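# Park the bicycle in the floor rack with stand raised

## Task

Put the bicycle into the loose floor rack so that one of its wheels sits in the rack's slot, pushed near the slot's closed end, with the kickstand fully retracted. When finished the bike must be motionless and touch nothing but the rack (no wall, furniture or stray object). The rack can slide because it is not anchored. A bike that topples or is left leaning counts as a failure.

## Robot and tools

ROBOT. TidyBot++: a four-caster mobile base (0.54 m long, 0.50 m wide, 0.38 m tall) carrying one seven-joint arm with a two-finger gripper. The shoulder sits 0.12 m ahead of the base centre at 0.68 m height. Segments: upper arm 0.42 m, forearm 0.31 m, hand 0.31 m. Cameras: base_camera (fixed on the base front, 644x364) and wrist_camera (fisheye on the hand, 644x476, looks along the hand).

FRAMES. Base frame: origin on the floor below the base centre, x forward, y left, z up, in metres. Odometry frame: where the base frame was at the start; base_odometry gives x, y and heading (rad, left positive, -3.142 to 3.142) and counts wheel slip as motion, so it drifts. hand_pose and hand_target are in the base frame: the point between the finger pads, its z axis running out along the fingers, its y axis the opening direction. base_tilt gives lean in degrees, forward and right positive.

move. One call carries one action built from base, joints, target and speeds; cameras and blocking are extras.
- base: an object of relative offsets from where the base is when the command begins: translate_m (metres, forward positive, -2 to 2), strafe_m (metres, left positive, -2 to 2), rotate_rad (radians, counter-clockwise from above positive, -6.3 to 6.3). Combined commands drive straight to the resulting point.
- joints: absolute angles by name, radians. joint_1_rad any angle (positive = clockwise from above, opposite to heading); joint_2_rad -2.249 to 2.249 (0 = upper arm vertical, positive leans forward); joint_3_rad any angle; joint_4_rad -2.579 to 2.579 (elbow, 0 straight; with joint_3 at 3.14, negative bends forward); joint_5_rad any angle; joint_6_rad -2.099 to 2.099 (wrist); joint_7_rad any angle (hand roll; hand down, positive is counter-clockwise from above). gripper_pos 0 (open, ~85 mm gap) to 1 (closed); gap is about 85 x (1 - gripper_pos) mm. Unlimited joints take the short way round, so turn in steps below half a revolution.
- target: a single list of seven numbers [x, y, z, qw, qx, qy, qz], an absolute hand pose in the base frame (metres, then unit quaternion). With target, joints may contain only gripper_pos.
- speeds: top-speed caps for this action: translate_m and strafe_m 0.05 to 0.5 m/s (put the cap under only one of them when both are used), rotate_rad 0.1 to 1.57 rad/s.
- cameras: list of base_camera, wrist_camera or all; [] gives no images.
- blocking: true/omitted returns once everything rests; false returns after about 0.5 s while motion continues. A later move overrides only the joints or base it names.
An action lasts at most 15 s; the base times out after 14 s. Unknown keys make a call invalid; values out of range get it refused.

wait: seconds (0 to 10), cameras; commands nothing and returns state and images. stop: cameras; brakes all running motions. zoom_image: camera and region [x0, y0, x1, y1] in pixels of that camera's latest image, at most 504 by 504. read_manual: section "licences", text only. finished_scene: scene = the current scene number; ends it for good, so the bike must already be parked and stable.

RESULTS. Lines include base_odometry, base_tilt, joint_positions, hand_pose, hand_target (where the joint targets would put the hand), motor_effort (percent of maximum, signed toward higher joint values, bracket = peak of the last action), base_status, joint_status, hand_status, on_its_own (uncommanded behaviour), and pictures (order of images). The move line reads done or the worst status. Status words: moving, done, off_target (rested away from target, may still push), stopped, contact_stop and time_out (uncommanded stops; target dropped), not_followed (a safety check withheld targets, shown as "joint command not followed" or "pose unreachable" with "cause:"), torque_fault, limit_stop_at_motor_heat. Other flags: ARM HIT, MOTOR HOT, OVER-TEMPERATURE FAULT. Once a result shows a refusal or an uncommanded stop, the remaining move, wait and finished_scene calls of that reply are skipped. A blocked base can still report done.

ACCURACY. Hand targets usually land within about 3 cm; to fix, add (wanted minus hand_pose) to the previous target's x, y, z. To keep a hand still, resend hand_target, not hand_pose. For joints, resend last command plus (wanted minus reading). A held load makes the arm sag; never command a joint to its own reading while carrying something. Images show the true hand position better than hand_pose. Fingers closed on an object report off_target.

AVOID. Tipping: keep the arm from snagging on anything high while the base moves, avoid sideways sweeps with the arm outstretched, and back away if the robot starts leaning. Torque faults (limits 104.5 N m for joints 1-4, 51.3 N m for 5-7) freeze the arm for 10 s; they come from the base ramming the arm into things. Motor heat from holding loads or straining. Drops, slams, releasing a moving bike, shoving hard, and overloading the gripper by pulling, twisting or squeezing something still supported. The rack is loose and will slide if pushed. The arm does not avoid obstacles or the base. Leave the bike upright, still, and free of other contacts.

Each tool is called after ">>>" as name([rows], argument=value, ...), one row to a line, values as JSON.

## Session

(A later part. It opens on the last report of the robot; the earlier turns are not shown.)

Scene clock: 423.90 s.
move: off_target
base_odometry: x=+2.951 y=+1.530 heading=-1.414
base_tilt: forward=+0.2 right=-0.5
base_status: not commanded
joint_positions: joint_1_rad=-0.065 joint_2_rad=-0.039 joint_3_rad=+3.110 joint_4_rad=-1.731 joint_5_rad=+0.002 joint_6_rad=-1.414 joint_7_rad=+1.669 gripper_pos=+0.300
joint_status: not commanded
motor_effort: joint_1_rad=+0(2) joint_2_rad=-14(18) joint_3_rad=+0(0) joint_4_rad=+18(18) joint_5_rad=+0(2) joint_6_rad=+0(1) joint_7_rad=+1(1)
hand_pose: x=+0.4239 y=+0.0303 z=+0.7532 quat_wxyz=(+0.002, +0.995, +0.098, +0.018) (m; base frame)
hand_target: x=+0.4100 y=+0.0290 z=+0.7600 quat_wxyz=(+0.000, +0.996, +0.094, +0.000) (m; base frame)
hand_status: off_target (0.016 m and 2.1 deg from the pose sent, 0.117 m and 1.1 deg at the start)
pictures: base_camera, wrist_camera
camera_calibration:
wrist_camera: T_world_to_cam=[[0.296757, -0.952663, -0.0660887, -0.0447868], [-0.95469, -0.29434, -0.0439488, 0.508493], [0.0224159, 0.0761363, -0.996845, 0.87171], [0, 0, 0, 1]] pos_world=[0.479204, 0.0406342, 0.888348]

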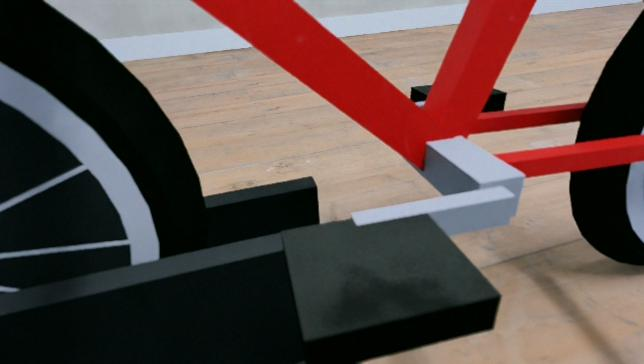

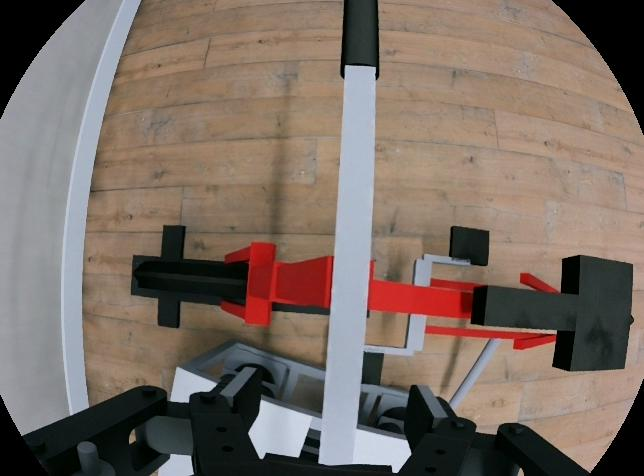

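>>> move(base={"translate_m": -0.4}, cameras=[])

>>> move(base={"rotate_rad": 0.24, "strafe_m": -0.25}, joints={"joint_1_rad": 0.0, "joint_2_rad": 0.1, "joint_3_rad": 3.14, "joint_4_rad": -1.7, "joint_5_rad": 0, "joint_6_rad": -1.2, "joint_7_rad": 1.57})

Scene clock: 426.87 s.
move: done
base_odometry: x=+2.888 y=+1.926 heading=-1.414
base_tilt: forward=+0.2 right=-0.5
base_status: done
joint_positions: joint_1_rad=-0.065 joint_2_rad=-0.049 joint_3_rad=+3.110 joint_4_rad=-1.730 joint_5_rad=+0.002 joint_6_rad=-1.421 joint_7_rad=+1.669 gripper_pos=+0.300
joint_status: not commanded
motor_effort: joint_1_rad=+0(1) joint_2_rad=-14(18) joint_3_rad=+0(1) joint_4_rad=+17(19) joint_5_rad=+1(2) joint_6_rad=+1(2) joint_7_rad=+1(1)
hand_pose: x=+0.4213 y=+0.0300 z=+0.7565 quat_wxyz=(+0.002, +0.995, +0.098, +0.020) (m; base frame)
hand_target: x=+0.4100 y=+0.0290 z=+0.7600 quat_wxyz=(+0.000, +0.996, +0.094, +0.000) (m; base frame)
hand_status: not commanded
pictures: none
No camera images: "cameras" was empty.

Scene clock: 428.63 s.
move: done
base_odometry: x=+2.641 y=+1.887 heading=-1.173
base_tilt: forward=+0.2 right=-0.5
base_status: done
joint_positions: joint_1_rad=-0.003 joint_2_rad=+0.101 joint_3_rad=+3.127 joint_4_rad=-1.714 joint_5_rad=+0.002 joint_6_rad=-1.252 joint_7_rad=+1.639 gripper_pos=+0.300
joint_status: all done
motor_effort: joint_1_rad=+1(4) joint_2_rad=-20(22) joint_3_rad=+0(2) joint_4_rad=+18(19) joint_5_rad=+1(2) joint_6_rad=+1(2) joint_7_rad=+1(2)
hand_pose: x=+0.4894 y=+0.0074 z=+0.7140 quat_wxyz=(+0.001, +0.998, +0.043, +0.037) (m; base frame)
hand_target: x=+0.5110 y=+0.0020 z=+0.7209 quat_wxyz=(+0.000, +0.997, +0.000, +0.071) (m; base frame)
hand_status: not commanded
pictures: base_camera, wrist_camera
camera_calibration:
wrist_camera: T_world_to_cam=[[0.19431, -0.97891, -0.0630815, -0.0404007], [-0.978472, -0.188862, -0.0832053, 0.601433], [0.0695368, 0.0778911, -0.994534, 0.808223], [0, 0, 0, 1]] pos_world=[0.540135, 0.0110858, 0.851299]

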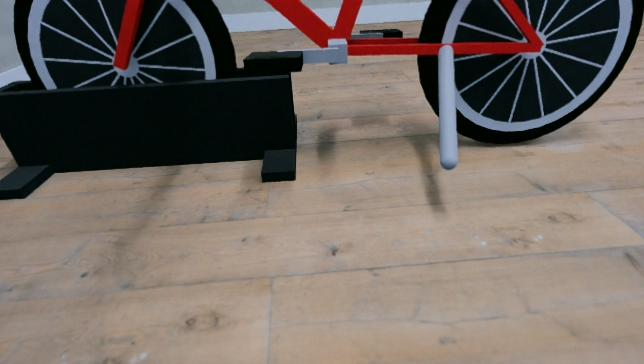

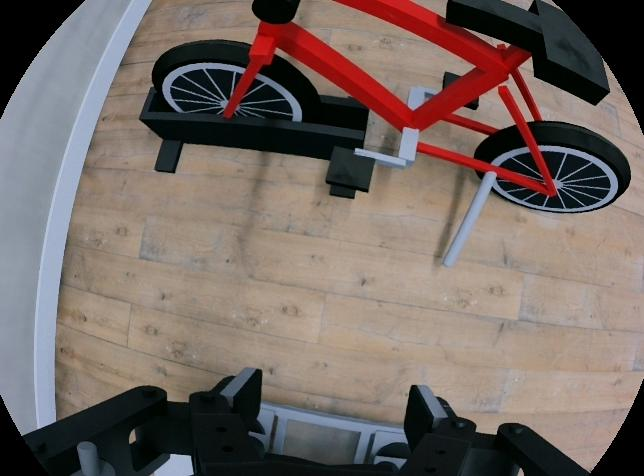

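>>> move(base={"strafe_m": -0.283}, joints={"joint_1_rad": 0.0, "joint_2_rad": 2.24, "joint_3_rad": 3.14, "joint_4_rad": -1.34, "joint_5_rad": 0, "joint_6_rad": 1.90, "joint_7_rad": 1.04, "gripper_pos": 0.3})

Scene clock: 436.10 s.
move: done
base_odometry: x=+2.380 y=+1.777 heading=-1.174
base_tilt: forward=+0.2 right=-0.5
base_status: done
joint_positions: joint_1_rad=-0.004 joint_2_rad=+2.228 joint_3_rad=+3.145 joint_4_rad=-1.356 joint_5_rad=-0.007 joint_6_rad=+1.840 joint_7_rad=+1.114 gripper_pos=+0.300
joint_status: all done
motor_effort: joint_1_rad=+0(25) joint_2_rad=-25(42) joint_3_rad=-1(10) joint_4_rad=-1(26) joint_5_rad=+0(29) joint_6_rad=+8(29) joint_7_rad=+1(16)
hand_pose: x=+0.6243 y=+0.0009 z=+0.0870 quat_wxyz=(-0.144, +0.746, -0.172, +0.627) (m; base frame)
hand_target: x=+0.6250 y=+0.0016 z=+0.1023 quat_wxyz=(-0.175, +0.718, -0.196, +0.644) (m; base frame)
hand_status: not commanded
pictures: base_camera, wrist_camera
camera_calibration:
wrist_camera: T_world_to_cam=[[0.016208, -0.93752, -0.347555, 0.0233959], [-0.152038, 0.341248, -0.927596, 0.237146], [0.988242, 0.067876, -0.137008, -0.472408], [0, 0, 0, 1]] pos_world=[0.502529, -0.0269262, 0.163384]

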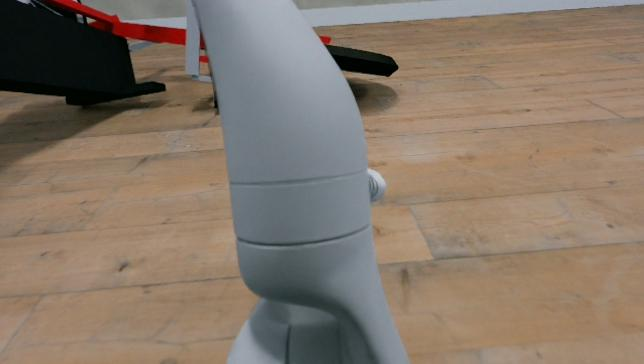

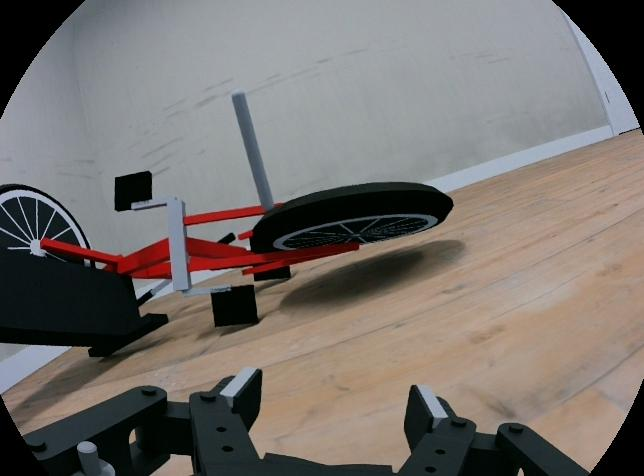

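>>> move(base={"translate_m": -0.3})

Scene clock: 438.50 s.
move: done
base_odometry: x=+2.264 y=+2.054 heading=-1.174
base_tilt: forward=+0.2 right=-0.5
base_status: done
joint_positions: joint_1_rad=-0.004 joint_2_rad=+2.247 joint_3_rad=+3.145 joint_4_rad=-1.355 joint_5_rad=-0.007 joint_6_rad=+1.844 joint_7_rad=+1.114 gripper_pos=+0.300
joint_status: not commanded
motor_effort: joint_1_rad=+1(1) joint_2_rad=-25(29) joint_3_rad=-1(1) joint_4_rad=-2(4) joint_5_rad=+0(1) joint_6_rad=+8(9) joint_7_rad=+1(1)
hand_pose: x=+0.6133 y=+0.0009 z=+0.0788 quat_wxyz=(-0.143, +0.750, -0.173, +0.622) (m; base frame)
hand_target: x=+0.6250 y=+0.0016 z=+0.1023 quat_wxyz=(-0.175, +0.718, -0.196, +0.644) (m; base frame)
hand_status: not commanded
pictures: base_camera, wrist_camera
camera_calibration:
wrist_camera: T_world_to_cam=[[0.0112859, -0.937358, -0.348184, 0.0237501], [-0.164941, 0.341691, -0.925225, 0.235578], [0.986239, 0.0678717, -0.150752, -0.460298], [0, 0, 0, 1]] pos_world=[0.492553, -0.0269913, 0.156841]

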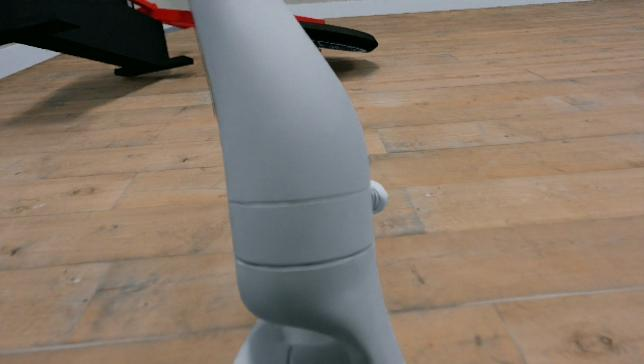

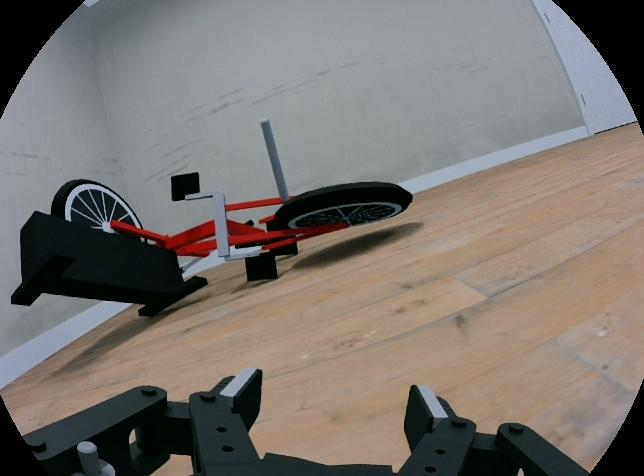

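>>> move(joints={"joint_1_rad": 0.0, "joint_2_rad": -0.15, "joint_3_rad": 3.14, "joint_4_rad": -1.75, "joint_5_rad": 0, "joint_6_rad": -1.05, "joint_7_rad": 1.57})

Scene clock: 449.17 s.
move: done
base_odometry: x=+2.264 y=+2.054 heading=-1.174
base_tilt: forward=+0.1 right=-0.5
base_status: not commanded
joint_positions: joint_1_rad=-0.004 joint_2_rad=-0.143 joint_3_rad=+3.145 joint_4_rad=-1.722 joint_5_rad=-0.007 joint_6_rad=-0.991 joint_7_rad=+1.496 gripper_pos=+0.300
joint_status: all done
motor_effort: joint_1_rad=+0(2) joint_2_rad=-13(45) joint_3_rad=+0(2) joint_4_rad=+21(23) joint_5_rad=+1(2) joint_6_rad=+5(10) joint_7_rad=+1(2)
hand_pose: x=+0.5418 y=+0.0035 z=+0.8339 quat_wxyz=(-0.014, +0.959, -0.036, +0.282) (m; base frame)
hand_target: x=+0.5173 y=+0.0020 z=+0.8142 quat_wxyz=(+0.000, +0.970, +0.000, +0.243) (m; base frame)
hand_status: not commanded
pictures: base_camera, wrist_camera
camera_calibration:
wrist_camera: T_world_to_cam=[[0.0670487, -0.996188, -0.0558013, 0.0160576], [-0.835274, -0.0254525, -0.549245, 0.97246], [0.545731, 0.0834355, -0.833796, 0.53206], [0, 0, 0, 1]] pos_world=[0.520832, -0.0036448, 0.978644]

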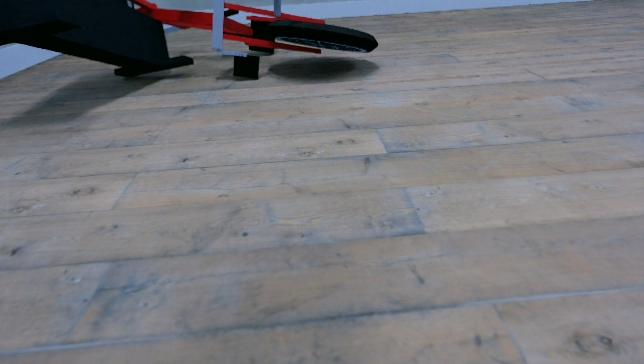

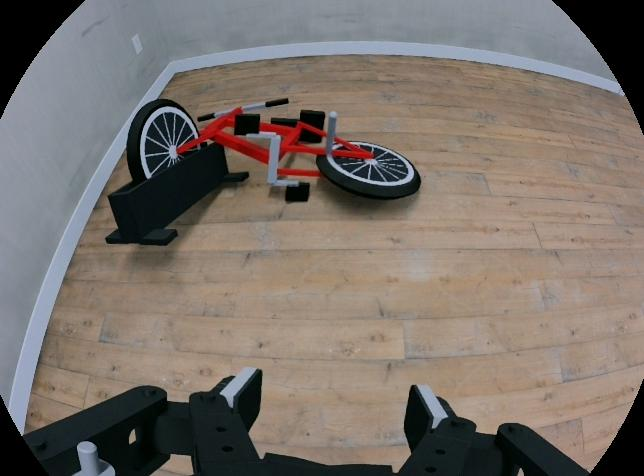

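>>> zoom_image(camera="wrist_camera", region=[90, 70, 440, 260])

Scaled by 1.440.

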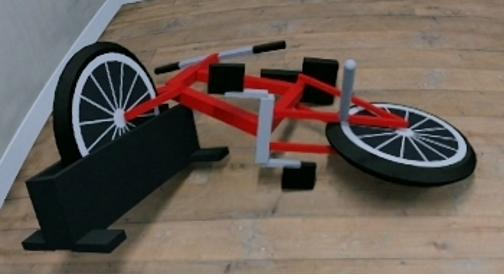

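>>> move(base={"translate_m": 1.142, "strafe_m": -1.037}, joints={"joint_1_rad": 0.0, "joint_2_rad": -0.15, "joint_3_rad": 3.14, "joint_4_rad": -2.0, "joint_5_rad": 0, "joint_6_rad": -1.05, "joint_7_rad": 1.57}, cameras=[])

>>> move(base={"rotate_rad": 1.7})

Scene clock: 462.20 s.
move: done
base_odometry: x=+1.749 y=+0.600 heading=-1.174
base_tilt: forward=+0.2 right=-0.5
base_status: done
joint_positions: joint_1_rad=-0.004 joint_2_rad=-0.149 joint_3_rad=+3.145 joint_4_rad=-1.979 joint_5_rad=-0.007 joint_6_rad=-0.999 joint_7_rad=+1.497 gripper_pos=+0.300
joint_status: all done
motor_effort: joint_1_rad=+1(2) joint_2_rad=-11(13) joint_3_rad=+0(3) joint_4_rad=+19(22) joint_5_rad=+0(2) joint_6_rad=+3(6) joint_7_rad=+1(2)
hand_pose: x=+0.4564 y=+0.0034 z=+0.7212 quat_wxyz=(-0.009, +0.987, -0.037, +0.156) (m; base frame)
hand_target: x=+0.4328 y=+0.0019 z=+0.7090 quat_wxyz=(+0.000, +0.993, +0.000, +0.121) (m; base frame)
hand_status: not commanded
pictures: none
No camera images: "cameras" was empty.

Scene clock: 464.63 s.
move: done
base_odometry: x=+1.749 y=+0.600 heading=+0.526
base_tilt: forward=+0.2 right=-0.5
base_status: done
joint_positions: joint_1_rad=-0.003 joint_2_rad=-0.149 joint_3_rad=+3.144 joint_4_rad=-1.979 joint_5_rad=-0.007 joint_6_rad=-0.999 joint_7_rad=+1.497 gripper_pos=+0.300
joint_status: not commanded
motor_effort: joint_1_rad=+0(2) joint_2_rad=-12(13) joint_3_rad=+0(2) joint_4_rad=+19(20) joint_5_rad=+0(2) joint_6_rad=+3(4) joint_7_rad=+1(1)
hand_pose: x=+0.4564 y=+0.0033 z=+0.7212 quat_wxyz=(-0.009, +0.987, -0.038, +0.156) (m; base frame)
hand_target: x=+0.4328 y=+0.0019 z=+0.7090 quat_wxyz=(+0.000, +0.993, +0.000, +0.121) (m; base frame)
hand_status: not commanded
pictures: base_camera, wrist_camera
camera_calibration:
wrist_camera: T_world_to_cam=[[0.0508916, -0.996207, -0.0705848, 0.0333131], [-0.948029, -0.025961, -0.317124, 0.723284], [0.314089, 0.0830554, -0.945754, 0.671164], [0, 0, 0, 1]] pos_world=[0.473194, -0.00377993, 0.866479]

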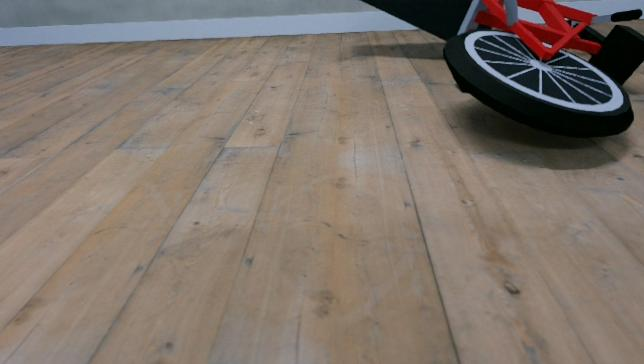

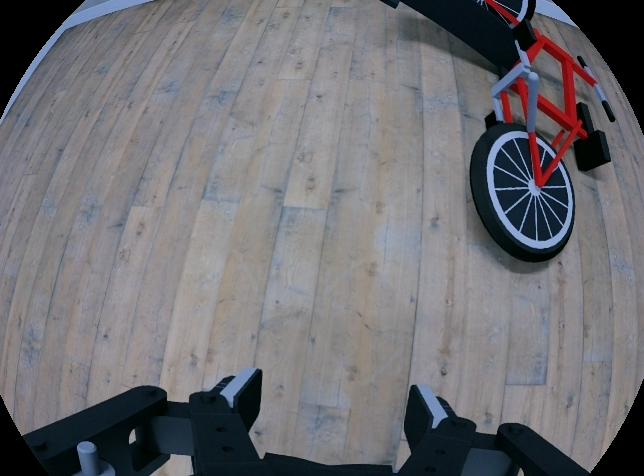

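>>> move(base={"strafe_m": -0.856}, cameras=["wrist_camera"])

>>> zoom_image(camera="wrist_camera", region=[240, 0, 600, 260])

Scene clock: 468.40 s.
move: done
base_odometry: x=+2.179 y=-0.141 heading=+0.526
base_tilt: forward=+0.2 right=-0.5
base_status: done
joint_positions: joint_1_rad=-0.003 joint_2_rad=-0.149 joint_3_rad=+3.144 joint_4_rad=-1.979 joint_5_rad=-0.007 joint_6_rad=-0.999 joint_7_rad=+1.497 gripper_pos=+0.300
joint_status: not commanded
motor_effort: joint_1_rad=+0(2) joint_2_rad=-11(13) joint_3_rad=+0(2) joint_4_rad=+19(20) joint_5_rad=-1(2) joint_6_rad=+3(4) joint_7_rad=+1(1)
hand_pose: x=+0.4564 y=+0.0032 z=+0.7212 quat_wxyz=(-0.009, +0.987, -0.038, +0.156) (m; base frame)
hand_target: x=+0.4328 y=+0.0019 z=+0.7090 quat_wxyz=(+0.000, +0.993, +0.000, +0.121) (m; base frame)
hand_status: not commanded
pictures: wrist_camera
camera_calibration:
wrist_camera: T_world_to_cam=[[0.0507449, -0.996215, -0.0705805, 0.0333276], [-0.948032, -0.0258228, -0.317124, 0.723284], [0.314101, 0.083005, -0.945754, 0.671163], [0, 0, 0, 1]] pos_world=[0.473193, -0.00383129, 0.866478]

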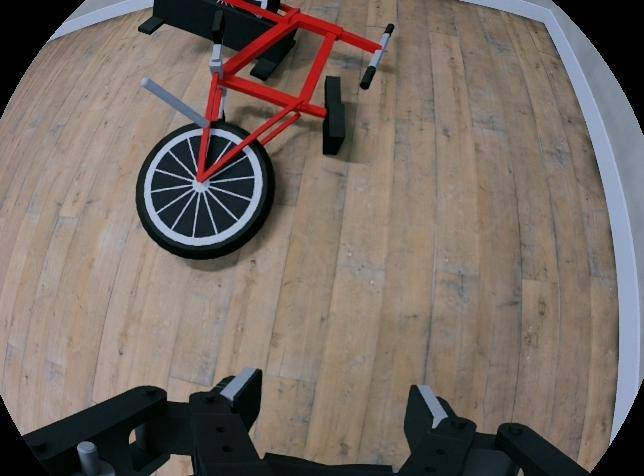

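Scaled by 1.400.

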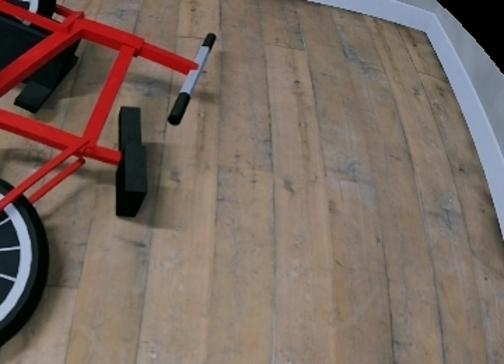

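>>> move(base={"rotate_rad": 1.434})

Scene clock: 479.13 s.
move: done
base_odometry: x=+2.179 y=-0.141 heading=+1.960
base_tilt: forward=+0.2 right=-0.5
base_status: done
joint_positions: joint_1_rad=-0.003 joint_2_rad=-0.149 joint_3_rad=+3.144 joint_4_rad=-1.979 joint_5_rad=-0.007 joint_6_rad=-0.999 joint_7_rad=+1.497 gripper_pos=+0.300
joint_status: not commanded
motor_effort: joint_1_rad=+0(3) joint_2_rad=-11(13) joint_3_rad=+0(2) joint_4_rad=+19(20) joint_5_rad=+0(2) joint_6_rad=+2(3) joint_7_rad=+1(1)
hand_pose: x=+0.4564 y=+0.0033 z=+0.7212 quat_wxyz=(-0.009, +0.987, -0.038, +0.156) (m; base frame)
hand_target: x=+0.4328 y=+0.0019 z=+0.7090 quat_wxyz=(+0.000, +0.993, +0.000, +0.121) (m; base frame)
hand_status: not commanded
pictures: base_camera, wrist_camera
camera_calibration:
wrist_camera: T_world_to_cam=[[0.0510889, -0.9962, -0.0705303, 0.0332343], [-0.948043, -0.0261712, -0.317065, 0.723228], [0.314015, 0.0830642, -0.945778, 0.671212], [0, 0, 0, 1]] pos_world=[0.473182, -0.00371794, 0.866472]

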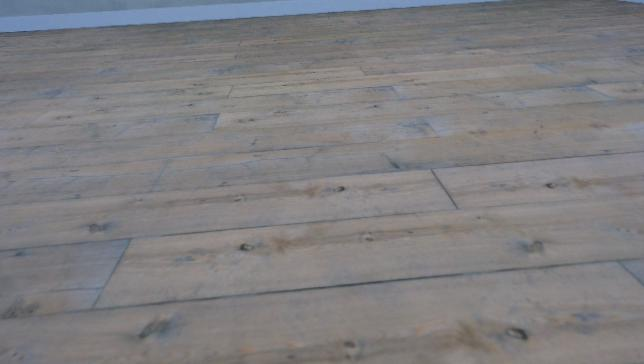

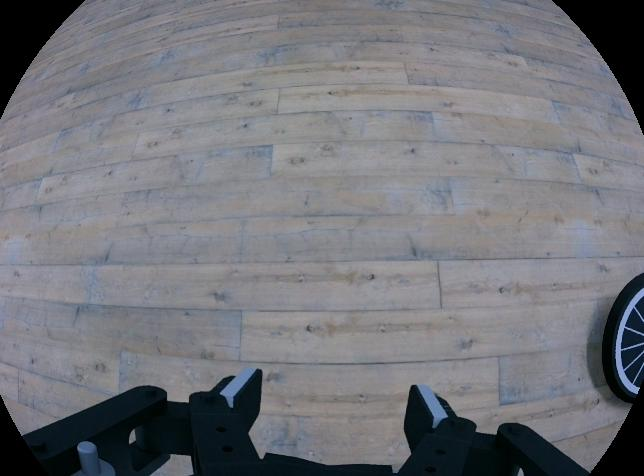

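>>> move(base={"translate_m": -0.33}, speeds={"translate_m": 0.25}, cameras=[])

>>> move(base={"strafe_m": -0.9}, speeds={"strafe_m": 0.35})

Scene clock: 482.13 s.
move: done
base_odometry: x=+2.304 y=-0.446 heading=+1.960
base_tilt: forward=+0.2 right=-0.5
base_status: done
joint_positions: joint_1_rad=-0.003 joint_2_rad=-0.150 joint_3_rad=+3.144 joint_4_rad=-1.979 joint_5_rad=-0.007 joint_6_rad=-1.000 joint_7_rad=+1.497 gripper_pos=+0.300
joint_status: not commanded
motor_effort: joint_1_rad=+0(1) joint_2_rad=-11(14) joint_3_rad=+0(0) joint_4_rad=+19(21) joint_5_rad=+0(2) joint_6_rad=+2(4) joint_7_rad=+1(1)
hand_pose: x=+0.4559 y=+0.0033 z=+0.7214 quat_wxyz=(-0.009, +0.987, -0.038, +0.156) (m; base frame)
hand_target: x=+0.4328 y=+0.0019 z=+0.7090 quat_wxyz=(+0.000, +0.993, +0.000, +0.121) (m; base frame)
hand_status: not commanded
pictures: none
No camera images: "cameras" was empty.

Scene clock: 485.70 s.
move: done
base_odometry: x=+3.137 y=-0.105 heading=+1.960
base_tilt: forward=+0.2 right=-0.5
base_status: done
joint_positions: joint_1_rad=-0.003 joint_2_rad=-0.150 joint_3_rad=+3.144 joint_4_rad=-1.979 joint_5_rad=-0.007 joint_6_rad=-1.000 joint_7_rad=+1.497 gripper_pos=+0.300
joint_status: not commanded
motor_effort: joint_1_rad=+0(2) joint_2_rad=-11(12) joint_3_rad=+0(3) joint_4_rad=+19(20) joint_5_rad=+0(2) joint_6_rad=+2(4) joint_7_rad=+1(1)
hand_pose: x=+0.4559 y=+0.0033 z=+0.7214 quat_wxyz=(-0.009, +0.987, -0.038, +0.156) (m; base frame)
hand_target: x=+0.4328 y=+0.0019 z=+0.7090 quat_wxyz=(+0.000, +0.993, +0.000, +0.121) (m; base frame)
hand_status: not commanded
pictures: base_camera, wrist_camera
camera_calibration:
wrist_camera: T_world_to_cam=[[0.0510582, -0.996201, -0.0705416, 0.0332875], [-0.948083, -0.0261489, -0.316946, 0.72274], [0.313897, 0.0830619, -0.945817, 0.671643], [0, 0, 0, 1]] pos_world=[0.472691, -0.00372811, 0.866669]

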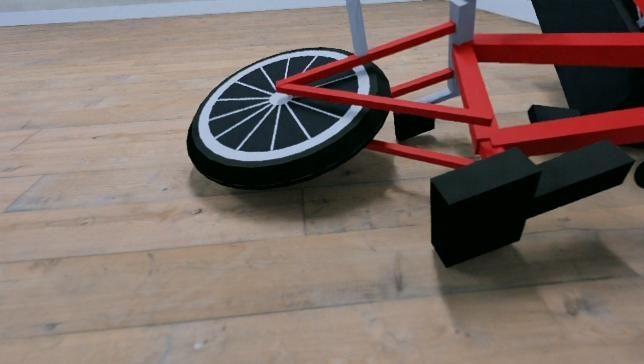

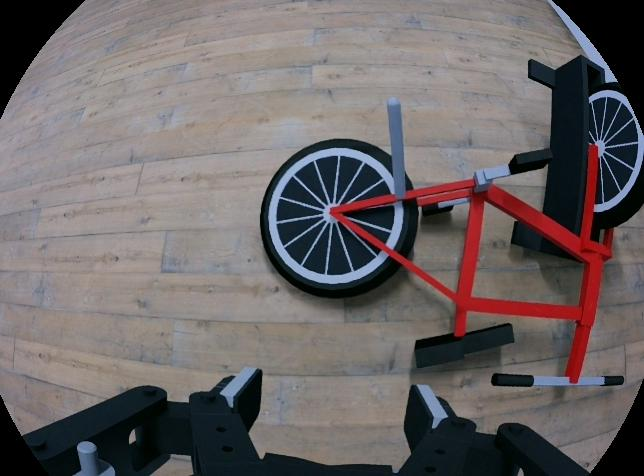

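>>> zoom_image(camera="wrist_camera", region=[400, 30, 644, 260])

>>> move(base={"strafe_m": -0.42}, speeds={"strafe_m": 0.3})

Scaled by 2.066.

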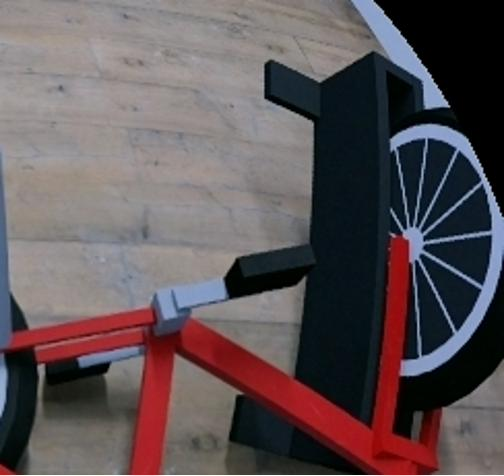

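Scene clock: 488.63 s.
move: done
base_odometry: x=+3.526 y=+0.055 heading=+1.960
base_tilt: forward=+0.2 right=-0.5
base_status: done
joint_positions: joint_1_rad=-0.003 joint_2_rad=-0.150 joint_3_rad=+3.144 joint_4_rad=-1.979 joint_5_rad=-0.007 joint_6_rad=-1.000 joint_7_rad=+1.497 gripper_pos=+0.300
joint_status: not commanded
motor_effort: joint_1_rad=+1(2) joint_2_rad=-11(12) joint_3_rad=+0(2) joint_4_rad=+19(20) joint_5_rad=+1(1) joint_6_rad=+2(4) joint_7_rad=+1(1)
hand_pose: x=+0.4559 y=+0.0032 z=+0.7214 quat_wxyz=(-0.009, +0.987, -0.038, +0.156) (m; base frame)
hand_target: x=+0.4328 y=+0.0019 z=+0.7090 quat_wxyz=(+0.000, +0.993, +0.000, +0.121) (m; base frame)
hand_status: not commanded
pictures: base_camera, wrist_camera
camera_calibration:
wrist_camera: T_world_to_cam=[[0.0508533, -0.996212, -0.0705416, 0.0333119], [-0.948088, -0.0259539, -0.316946, 0.722741], [0.313914, 0.0829974, -0.945817, 0.671641], [0, 0, 0, 1]] pos_world=[0.47269, -0.00380087, 0.866669]

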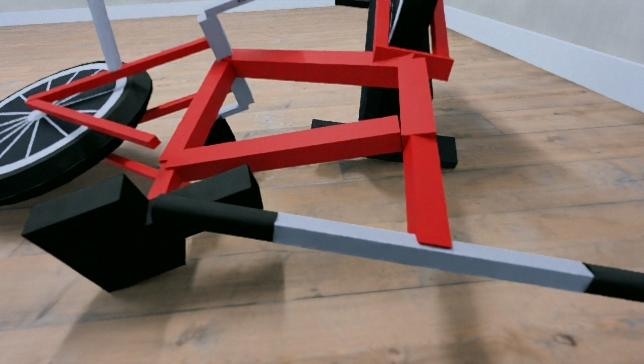

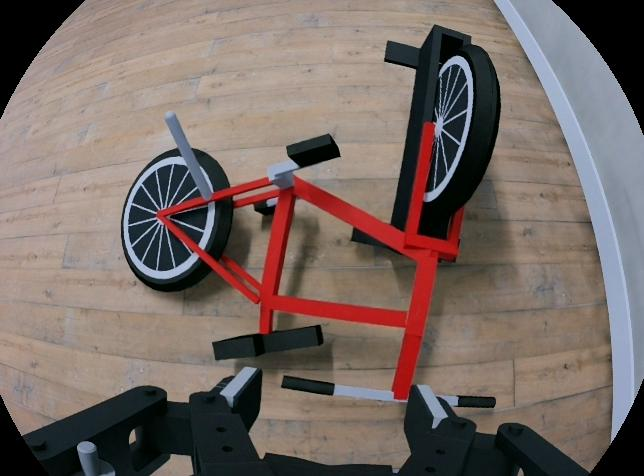

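>>> move(base={"strafe_m": -0.08}, target=[0.43, 0.015, 0.40, 0, 0.698, -0.716, 0], cameras=[])

>>> move(target=[0.43, 0.015, 0.25, 0, 0.698, -0.716, 0])

Scene clock: 496.63 s.
move: off_target
base_odometry: x=+3.600 y=+0.085 heading=+1.960
base_tilt: forward=+0.2 right=-0.5
base_status: done
joint_positions: joint_1_rad=-0.243 joint_2_rad=+0.639 joint_3_rad=+3.405 joint_4_rad=-2.295 joint_5_rad=-0.691 joint_6_rad=-0.319 joint_7_rad=+0.735 gripper_pos=+0.300
joint_status: not commanded
motor_effort: joint_1_rad=+1(2) joint_2_rad=-23(26) joint_3_rad=+1(2) joint_4_rad=+5(20) joint_5_rad=+1(2) joint_6_rad=+0(3) joint_7_rad=+1(1)
hand_pose: x=+0.4285 y=+0.0305 z=+0.4039 quat_wxyz=(-0.008, +0.740, -0.672, -0.025) (m; base frame)
hand_target: x=+0.4300 y=+0.0150 z=+0.4000 quat_wxyz=(+0.000, +0.698, -0.716, +0.000) (m; base frame)
hand_status: off_target (0.016 m and 7.5 deg from the pose sent, 0.323 m and 88.6 deg at the start)
pictures: none
No camera images: "cameras" was empty.

Scene clock: 498.63 s.
move: off_target
base_odometry: x=+3.600 y=+0.085 heading=+1.960
base_tilt: forward=+0.2 right=-0.5
base_status: not commanded
joint_positions: joint_1_rad=+0.078 joint_2_rad=+1.117 joint_3_rad=+2.994 joint_4_rad=-2.258 joint_5_rad=-0.665 joint_6_rad=+0.206 joint_7_rad=+0.678 gripper_pos=+0.300
joint_status: not commanded
motor_effort: joint_1_rad=+0(1) joint_2_rad=-27(29) joint_3_rad=-2(3) joint_4_rad=-4(5) joint_5_rad=+0(2) joint_6_rad=+0(1) joint_7_rad=+1(1)
hand_pose: x=+0.4041 y=+0.0152 z=+0.2540 quat_wxyz=(+0.021, +0.713, -0.700, -0.026) (m; base frame)
hand_target: x=+0.4300 y=+0.0150 z=+0.2500 quat_wxyz=(+0.000, +0.698, -0.716, +0.000) (m; base frame)
hand_status: off_target (0.026 m and 4.6 deg from the pose sent, 0.155 m and 7.5 deg at the start)
pictures: base_camera, wrist_camera
camera_calibration:
wrist_camera: T_world_to_cam=[[-0.992444, -0.122062, -0.0125151, 0.40847], [-0.122132, 0.992501, 0.00502751, 0.0948085], [0.0118076, 0.00651802, -0.999909, 0.381837], [0, 0, 0, 1]] pos_world=[0.412454, -0.0467277, 0.386438]

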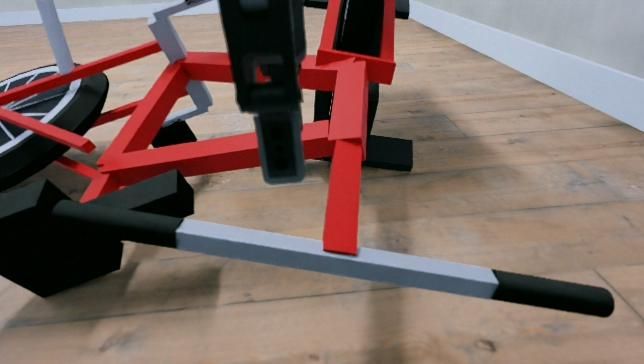

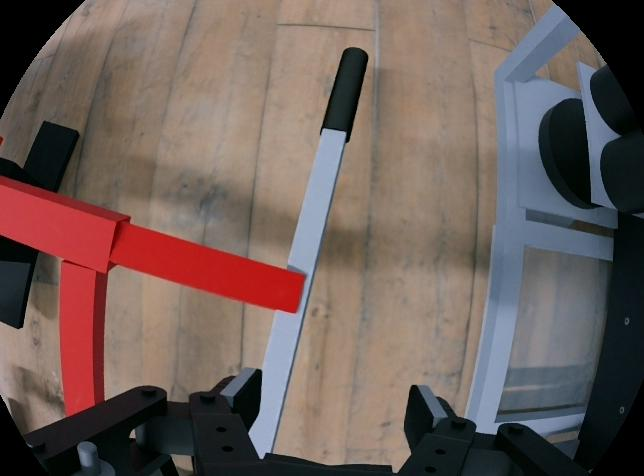

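>>> move(target=[0.458, 0.018, 0.17, 0, 0.6266, -0.7793, 0])

Scene clock: 500.97 s.
move: off_target
base_odometry: x=+3.600 y=+0.085 heading=+1.960
base_tilt: forward=+0.2 right=-0.5
base_status: not commanded
joint_positions: joint_1_rad=+0.094 joint_2_rad=+1.331 joint_3_rad=+2.975 joint_4_rad=-2.061 joint_5_rad=-0.666 joint_6_rad=+0.236 joint_7_rad=+0.593 gripper_pos=+0.300
joint_status: not commanded
motor_effort: joint_1_rad=+0(1) joint_2_rad=-30(32) joint_3_rad=-3(3) joint_4_rad=-5(5) joint_5_rad=+0(2) joint_6_rad=-1(1) joint_7_rad=+1(1)
hand_pose: x=+0.4335 y=+0.0223 z=+0.1723 quat_wxyz=(+0.015, +0.669, -0.742, -0.027) (m; base frame)
hand_target: x=+0.4580 y=+0.0180 z=+0.1700 quat_wxyz=(+0.000, +0.627, -0.779, +0.000) (m; base frame)
hand_status: off_target (0.025 m and 7.4 deg from the pose sent, 0.100 m and 14.0 deg at the start)
pictures: base_camera, wrist_camera
camera_calibration:
wrist_camera: T_world_to_cam=[[-0.99983, 0.000448049, -0.0184476, 0.439015], [0.000259084, 0.999947, 0.0102445, 0.037679], [0.0184512, 0.0102379, -0.999777, 0.296766], [0, 0, 0, 1]] pos_world=[0.433455, -0.040912, 0.304413]

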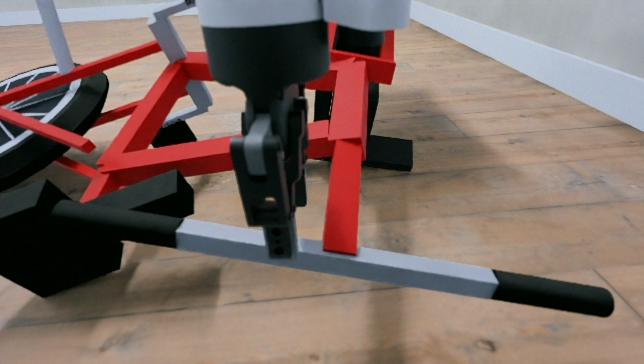

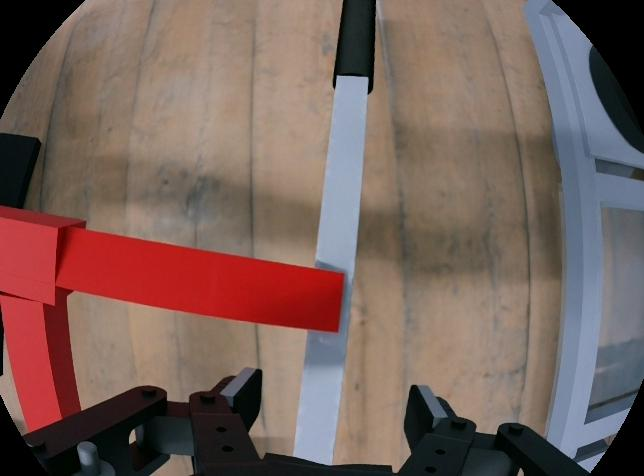

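>>> move(target=[0.463, 0.018, 0.12, 0, 0.588, -0.809, 0])

Scene clock: 502.43 s.
move: off_target
base_odometry: x=+3.600 y=+0.085 heading=+1.960
base_tilt: forward=+0.2 right=-0.5
base_status: not commanded
joint_positions: joint_1_rad=+0.115 joint_2_rad=+1.461 joint_3_rad=+2.958 joint_4_rad=-1.951 joint_5_rad=-0.667 joint_6_rad=+0.266 joint_7_rad=+0.542 gripper_pos=+0.300
joint_status: not commanded
motor_effort: joint_1_rad=+0(2) joint_2_rad=-30(33) joint_3_rad=-3(4) joint_4_rad=-5(6) joint_5_rad=+0(2) joint_6_rad=-1(1) joint_7_rad=+1(1)
hand_pose: x=+0.4398 y=+0.0234 z=+0.1214 quat_wxyz=(+0.013, +0.636, -0.771, -0.027) (m; base frame)
hand_target: x=+0.4630 y=+0.0180 z=+0.1200 quat_wxyz=(+0.000, +0.588, -0.809, +0.000) (m; base frame)
hand_status: off_target (0.024 m and 7.8 deg from the pose sent, 0.060 m and 12.6 deg at the start)
pictures: base_camera, wrist_camera
camera_calibration:
wrist_camera: T_world_to_cam=[[-0.995884, 0.0882981, -0.0204545, 0.440797], [0.0881179, 0.996064, 0.00955504, -0.00144709], [0.0212177, 0.00771331, -0.999745, 0.244581], [0, 0, 0, 1]] pos_world=[0.433921, -0.0393667, 0.253549]

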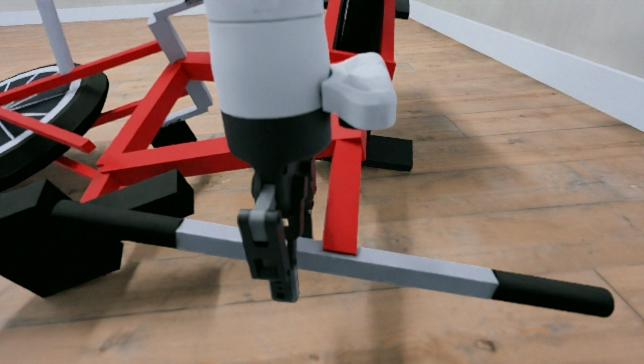

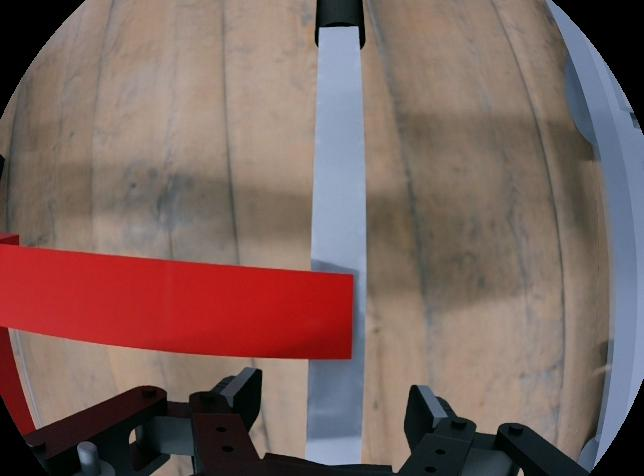

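>>> move(target=[0.463, 0.024, 0.112, 0, 0.588, -0.809, 0], cameras=[])

>>> move(joints={"gripper_pos": 1.0})

Scene clock: 503.60 s.
move: off_target
base_odometry: x=+3.600 y=+0.085 heading=+1.960
base_tilt: forward=+0.2 right=-0.5
base_status: not commanded
joint_positions: joint_1_rad=+0.114 joint_2_rad=+1.476 joint_3_rad=+2.955 joint_4_rad=-1.932 joint_5_rad=-0.668 joint_6_rad=+0.271 joint_7_rad=+0.531 gripper_pos=+0.300
joint_status: not commanded
motor_effort: joint_1_rad=+0(1) joint_2_rad=-31(31) joint_3_rad=-3(4) joint_4_rad=-4(6) joint_5_rad=+1(1) joint_6_rad=-1(1) joint_7_rad=+1(1)
hand_pose: x=+0.4444 y=+0.0246 z=+0.1151 quat_wxyz=(+0.011, +0.630, -0.776, -0.024) (m; base frame)
hand_target: x=+0.4630 y=+0.0240 z=+0.1120 quat_wxyz=(+0.000, +0.588, -0.809, +0.000) (m; base frame)
hand_status: off_target (0.019 m and 6.9 deg from the pose sent, 0.025 m and 7.8 deg at the start)
pictures: none
No camera images: "cameras" was empty.

Scene clock: 504.53 s.
move: off_target
base_odometry: x=+3.600 y=+0.085 heading=+1.960
base_tilt: forward=+0.2 right=-0.5
base_status: not commanded
joint_positions: joint_1_rad=+0.112 joint_2_rad=+1.483 joint_3_rad=+2.952 joint_4_rad=-1.938 joint_5_rad=-0.670 joint_6_rad=+0.275 joint_7_rad=+0.531 gripper_pos=+0.797
joint_status: gripper_pos off_target (ended at +0.797, target +1.000)
motor_effort: joint_1_rad=+1(3) joint_2_rad=-30(34) joint_3_rad=-5(7) joint_4_rad=+0(6) joint_5_rad=-4(4) joint_6_rad=+0(5) joint_7_rad=-4(4)
hand_pose: x=+0.4376 y=+0.0264 z=+0.1135 quat_wxyz=(+0.014, +0.631, -0.775, -0.027) (m; base frame)
hand_target: x=+0.4630 y=+0.0240 z=+0.1120 quat_wxyz=(+0.000, +0.588, -0.809, +0.000) (m; base frame)
hand_status: not commanded
pictures: base_camera, wrist_camera
camera_calibration:
wrist_camera: T_world_to_cam=[[-0.994669, 0.101607, -0.0175907, 0.436948], [0.101463, 0.9948, 0.00888382, -0.00988776], [0.0184019, 0.00705164, -0.999806, 0.237984], [0, 0, 0, 1]] pos_world=[0.431243, -0.036239, 0.245712]

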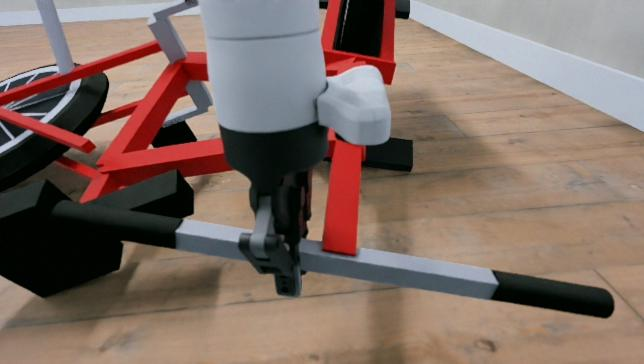

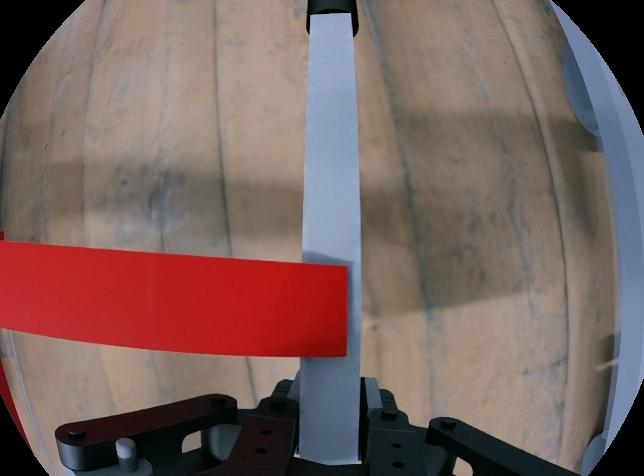

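>>> move(target=[0.465, 0.024, 0.24, 0, 0.588, -0.809, 0])

Scene clock: 506.40 s.
move: off_target
base_odometry: x=+3.600 y=+0.085 heading=+1.960
base_tilt: forward=+0.2 right=-0.5
base_status: not commanded
joint_positions: joint_1_rad=+0.043 joint_2_rad=+1.220 joint_3_rad=+2.973 joint_4_rad=-2.063 joint_5_rad=-0.818 joint_6_rad=+0.163 joint_7_rad=+0.531 gripper_pos=+0.799
joint_status: not commanded
motor_effort: joint_1_rad=+2(4) joint_2_rad=-44(46) joint_3_rad=+0(7) joint_4_rad=-10(10) joint_5_rad=+1(5) joint_6_rad=+6(8) joint_7_rad=+2(4)
hand_pose: x=+0.4620 y=+0.0445 z=+0.2100 quat_wxyz=(-0.002, +0.609, -0.793, -0.023) (m; base frame)
hand_target: x=+0.4650 y=+0.0240 z=+0.2400 quat_wxyz=(+0.000, +0.588, -0.809, +0.000) (m; base frame)
hand_status: off_target (0.037 m and 4.0 deg from the pose sent, 0.129 m and 7.2 deg at the start)
pictures: base_camera, wrist_camera
camera_calibration:
wrist_camera: T_world_to_cam=[[-0.986301, 0.158457, -0.0458374, 0.460601], [0.157443, 0.987212, 0.0249663, -0.0601432], [0.0492074, 0.0174075, -0.998637, 0.318897], [0, 0, 0, 1]] pos_world=[0.448069, -0.0191626, 0.341076]

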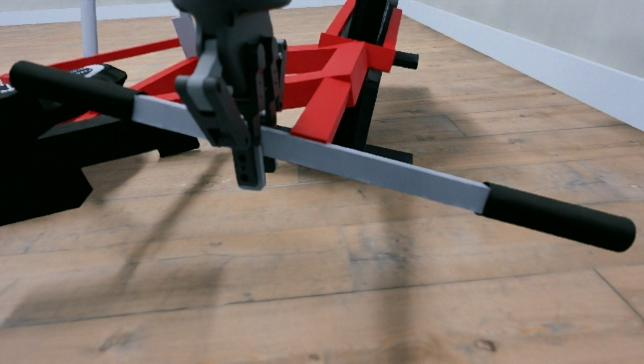

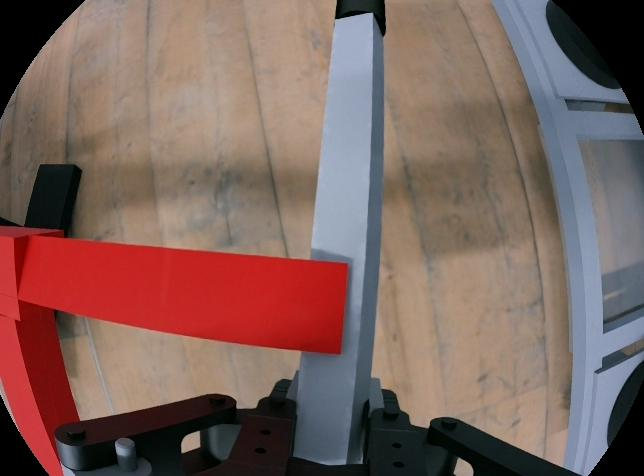

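>>> move(base={"translate_m": 0.05}, speeds={"translate_m": 0.1}, target=[0.465, 0.03, 0.34, 0, 0.588, -0.809, 0], cameras=["base_camera"])

>>> move(base={"translate_m": 0.08}, speeds={"translate_m": 0.1}, target=[0.465, 0.035, 0.44, 0, 0.588, -0.809, 0])

Scene clock: 508.73 s.
move: off_target
base_odometry: x=+3.581 y=+0.132 heading=+1.960
base_tilt: forward=+0.2 right=-0.5
base_status: done
joint_positions: joint_1_rad=-0.212 joint_2_rad=+0.997 joint_3_rad=+3.300 joint_4_rad=-2.191 joint_5_rad=-0.940 joint_6_rad=-0.210 joint_7_rad=+0.531 gripper_pos=+0.799
joint_status: not commanded
motor_effort: joint_1_rad=-2(3) joint_2_rad=-51(54) joint_3_rad=+6(6) joint_4_rad=+0(10) joint_5_rad=+2(5) joint_6_rad=+9(12) joint_7_rad=+3(4)
hand_pose: x=+0.4060 y=+0.0383 z=+0.2902 quat_wxyz=(+0.062, +0.592, -0.801, -0.057) (m; base frame)
hand_target: x=+0.4650 y=+0.0300 z=+0.3400 quat_wxyz=(+0.000, +0.588, -0.809, +0.000) (m; base frame)
hand_status: off_target (0.078 m and 9.7 deg from the pose sent, 0.131 m and 4.0 deg at the start)
pictures: base_camera

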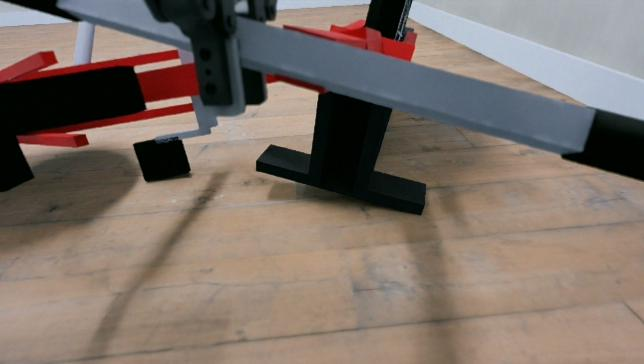

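Scene clock: 510.57 s.
move: off_target
base_odometry: x=+3.551 y=+0.206 heading=+1.959
base_tilt: forward=+0.2 right=-0.5
base_status: done
joint_positions: joint_1_rad=-0.437 joint_2_rad=+0.687 joint_3_rad=+3.583 joint_4_rad=-2.191 joint_5_rad=-0.639 joint_6_rad=-0.480 joint_7_rad=+0.223 gripper_pos=+0.799
joint_status: not commanded
motor_effort: joint_1_rad=+0(3) joint_2_rad=-43(56) joint_3_rad=+8(9) joint_4_rad=+5(9) joint_5_rad=+6(8) joint_6_rad=+3(14) joint_7_rad=+4(7)
hand_pose: x=+0.4433 y=+0.0420 z=+0.4056 quat_wxyz=(+0.032, +0.595, -0.803, -0.023) (m; base frame)
hand_target: x=+0.4650 y=+0.0350 z=+0.4400 quat_wxyz=(+0.000, +0.588, -0.809, +0.000) (m; base frame)
hand_status: off_target (0.041 m and 4.7 deg from the pose sent, 0.161 m and 9.7 deg at the start)
pictures: base_camera, wrist_camera
camera_calibration:
wrist_camera: T_world_to_cam=[[-0.981791, 0.189959, 0.00126815, 0.429136], [0.189861, 0.981458, -0.0263117, -0.0529056], [-0.00624278, -0.0255918, -0.999653, 0.542019], [0, 0, 0, 1]] pos_world=[0.434751, -0.0157224, 0.539895]

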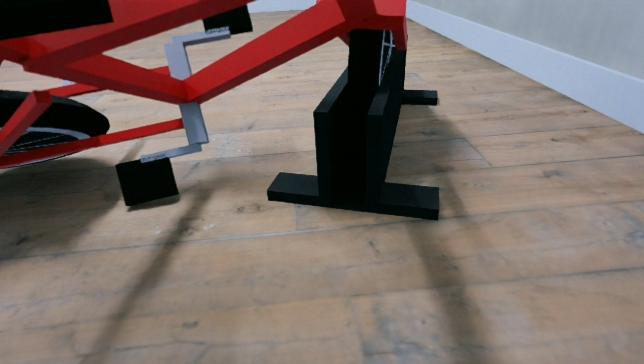

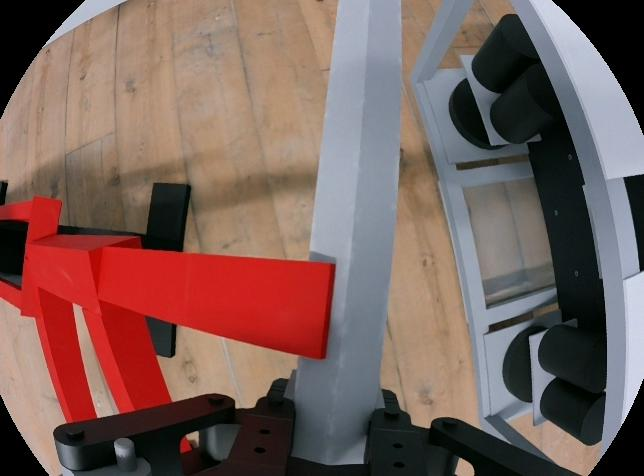

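>>> move(base={"translate_m": 0.1}, speeds={"translate_m": 0.1}, target=[0.465, 0.035, 0.53, 0, 0.588, -0.809, 0])

Scene clock: 512.53 s.
move: off_target
base_odometry: x=+3.513 y=+0.299 heading=+1.959
base_tilt: forward=+0.3 right=-0.5
base_status: done
joint_positions: joint_1_rad=-0.439 joint_2_rad=+0.511 joint_3_rad=+3.581 joint_4_rad=-2.162 joint_5_rad=-0.305 joint_6_rad=-0.721 joint_7_rad=-0.107 gripper_pos=+0.799
joint_status: not commanded
motor_effort: joint_1_rad=-2(5) joint_2_rad=-46(50) joint_3_rad=+6(11) joint_4_rad=+21(23) joint_5_rad=+9(11) joint_6_rad=+4(6) joint_7_rad=+4(5)
hand_pose: x=+0.4089 y=+0.0354 z=+0.4716 quat_wxyz=(+0.079, +0.580, -0.809, -0.047) (m; base frame)
hand_target: x=+0.4650 y=+0.0350 z=+0.5300 quat_wxyz=(+0.000, +0.588, -0.809, +0.000) (m; base frame)
hand_status: off_target (0.081 m and 10.6 deg from the pose sent, 0.126 m and 4.7 deg at the start)
pictures: base_camera, wrist_camera
camera_calibration:
wrist_camera: T_world_to_cam=[[-0.970312, 0.220637, 0.0990677, 0.34457], [0.214894, 0.974442, -0.0654424, -0.0297025], [-0.110975, -0.0422105, -0.992926, 0.647894], [0, 0, 0, 1]] pos_world=[0.412623, -0.0197334, 0.607232]

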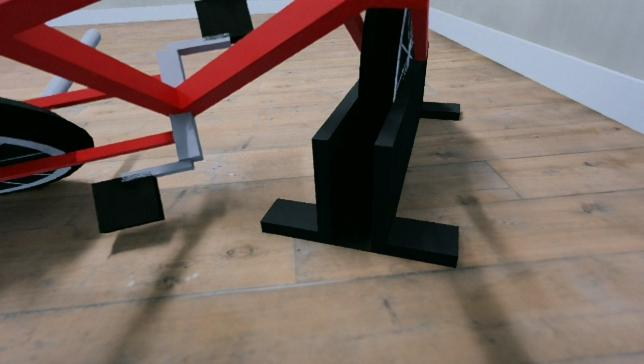

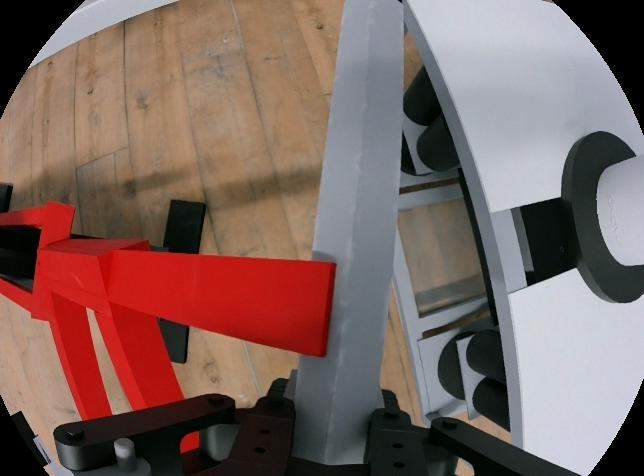

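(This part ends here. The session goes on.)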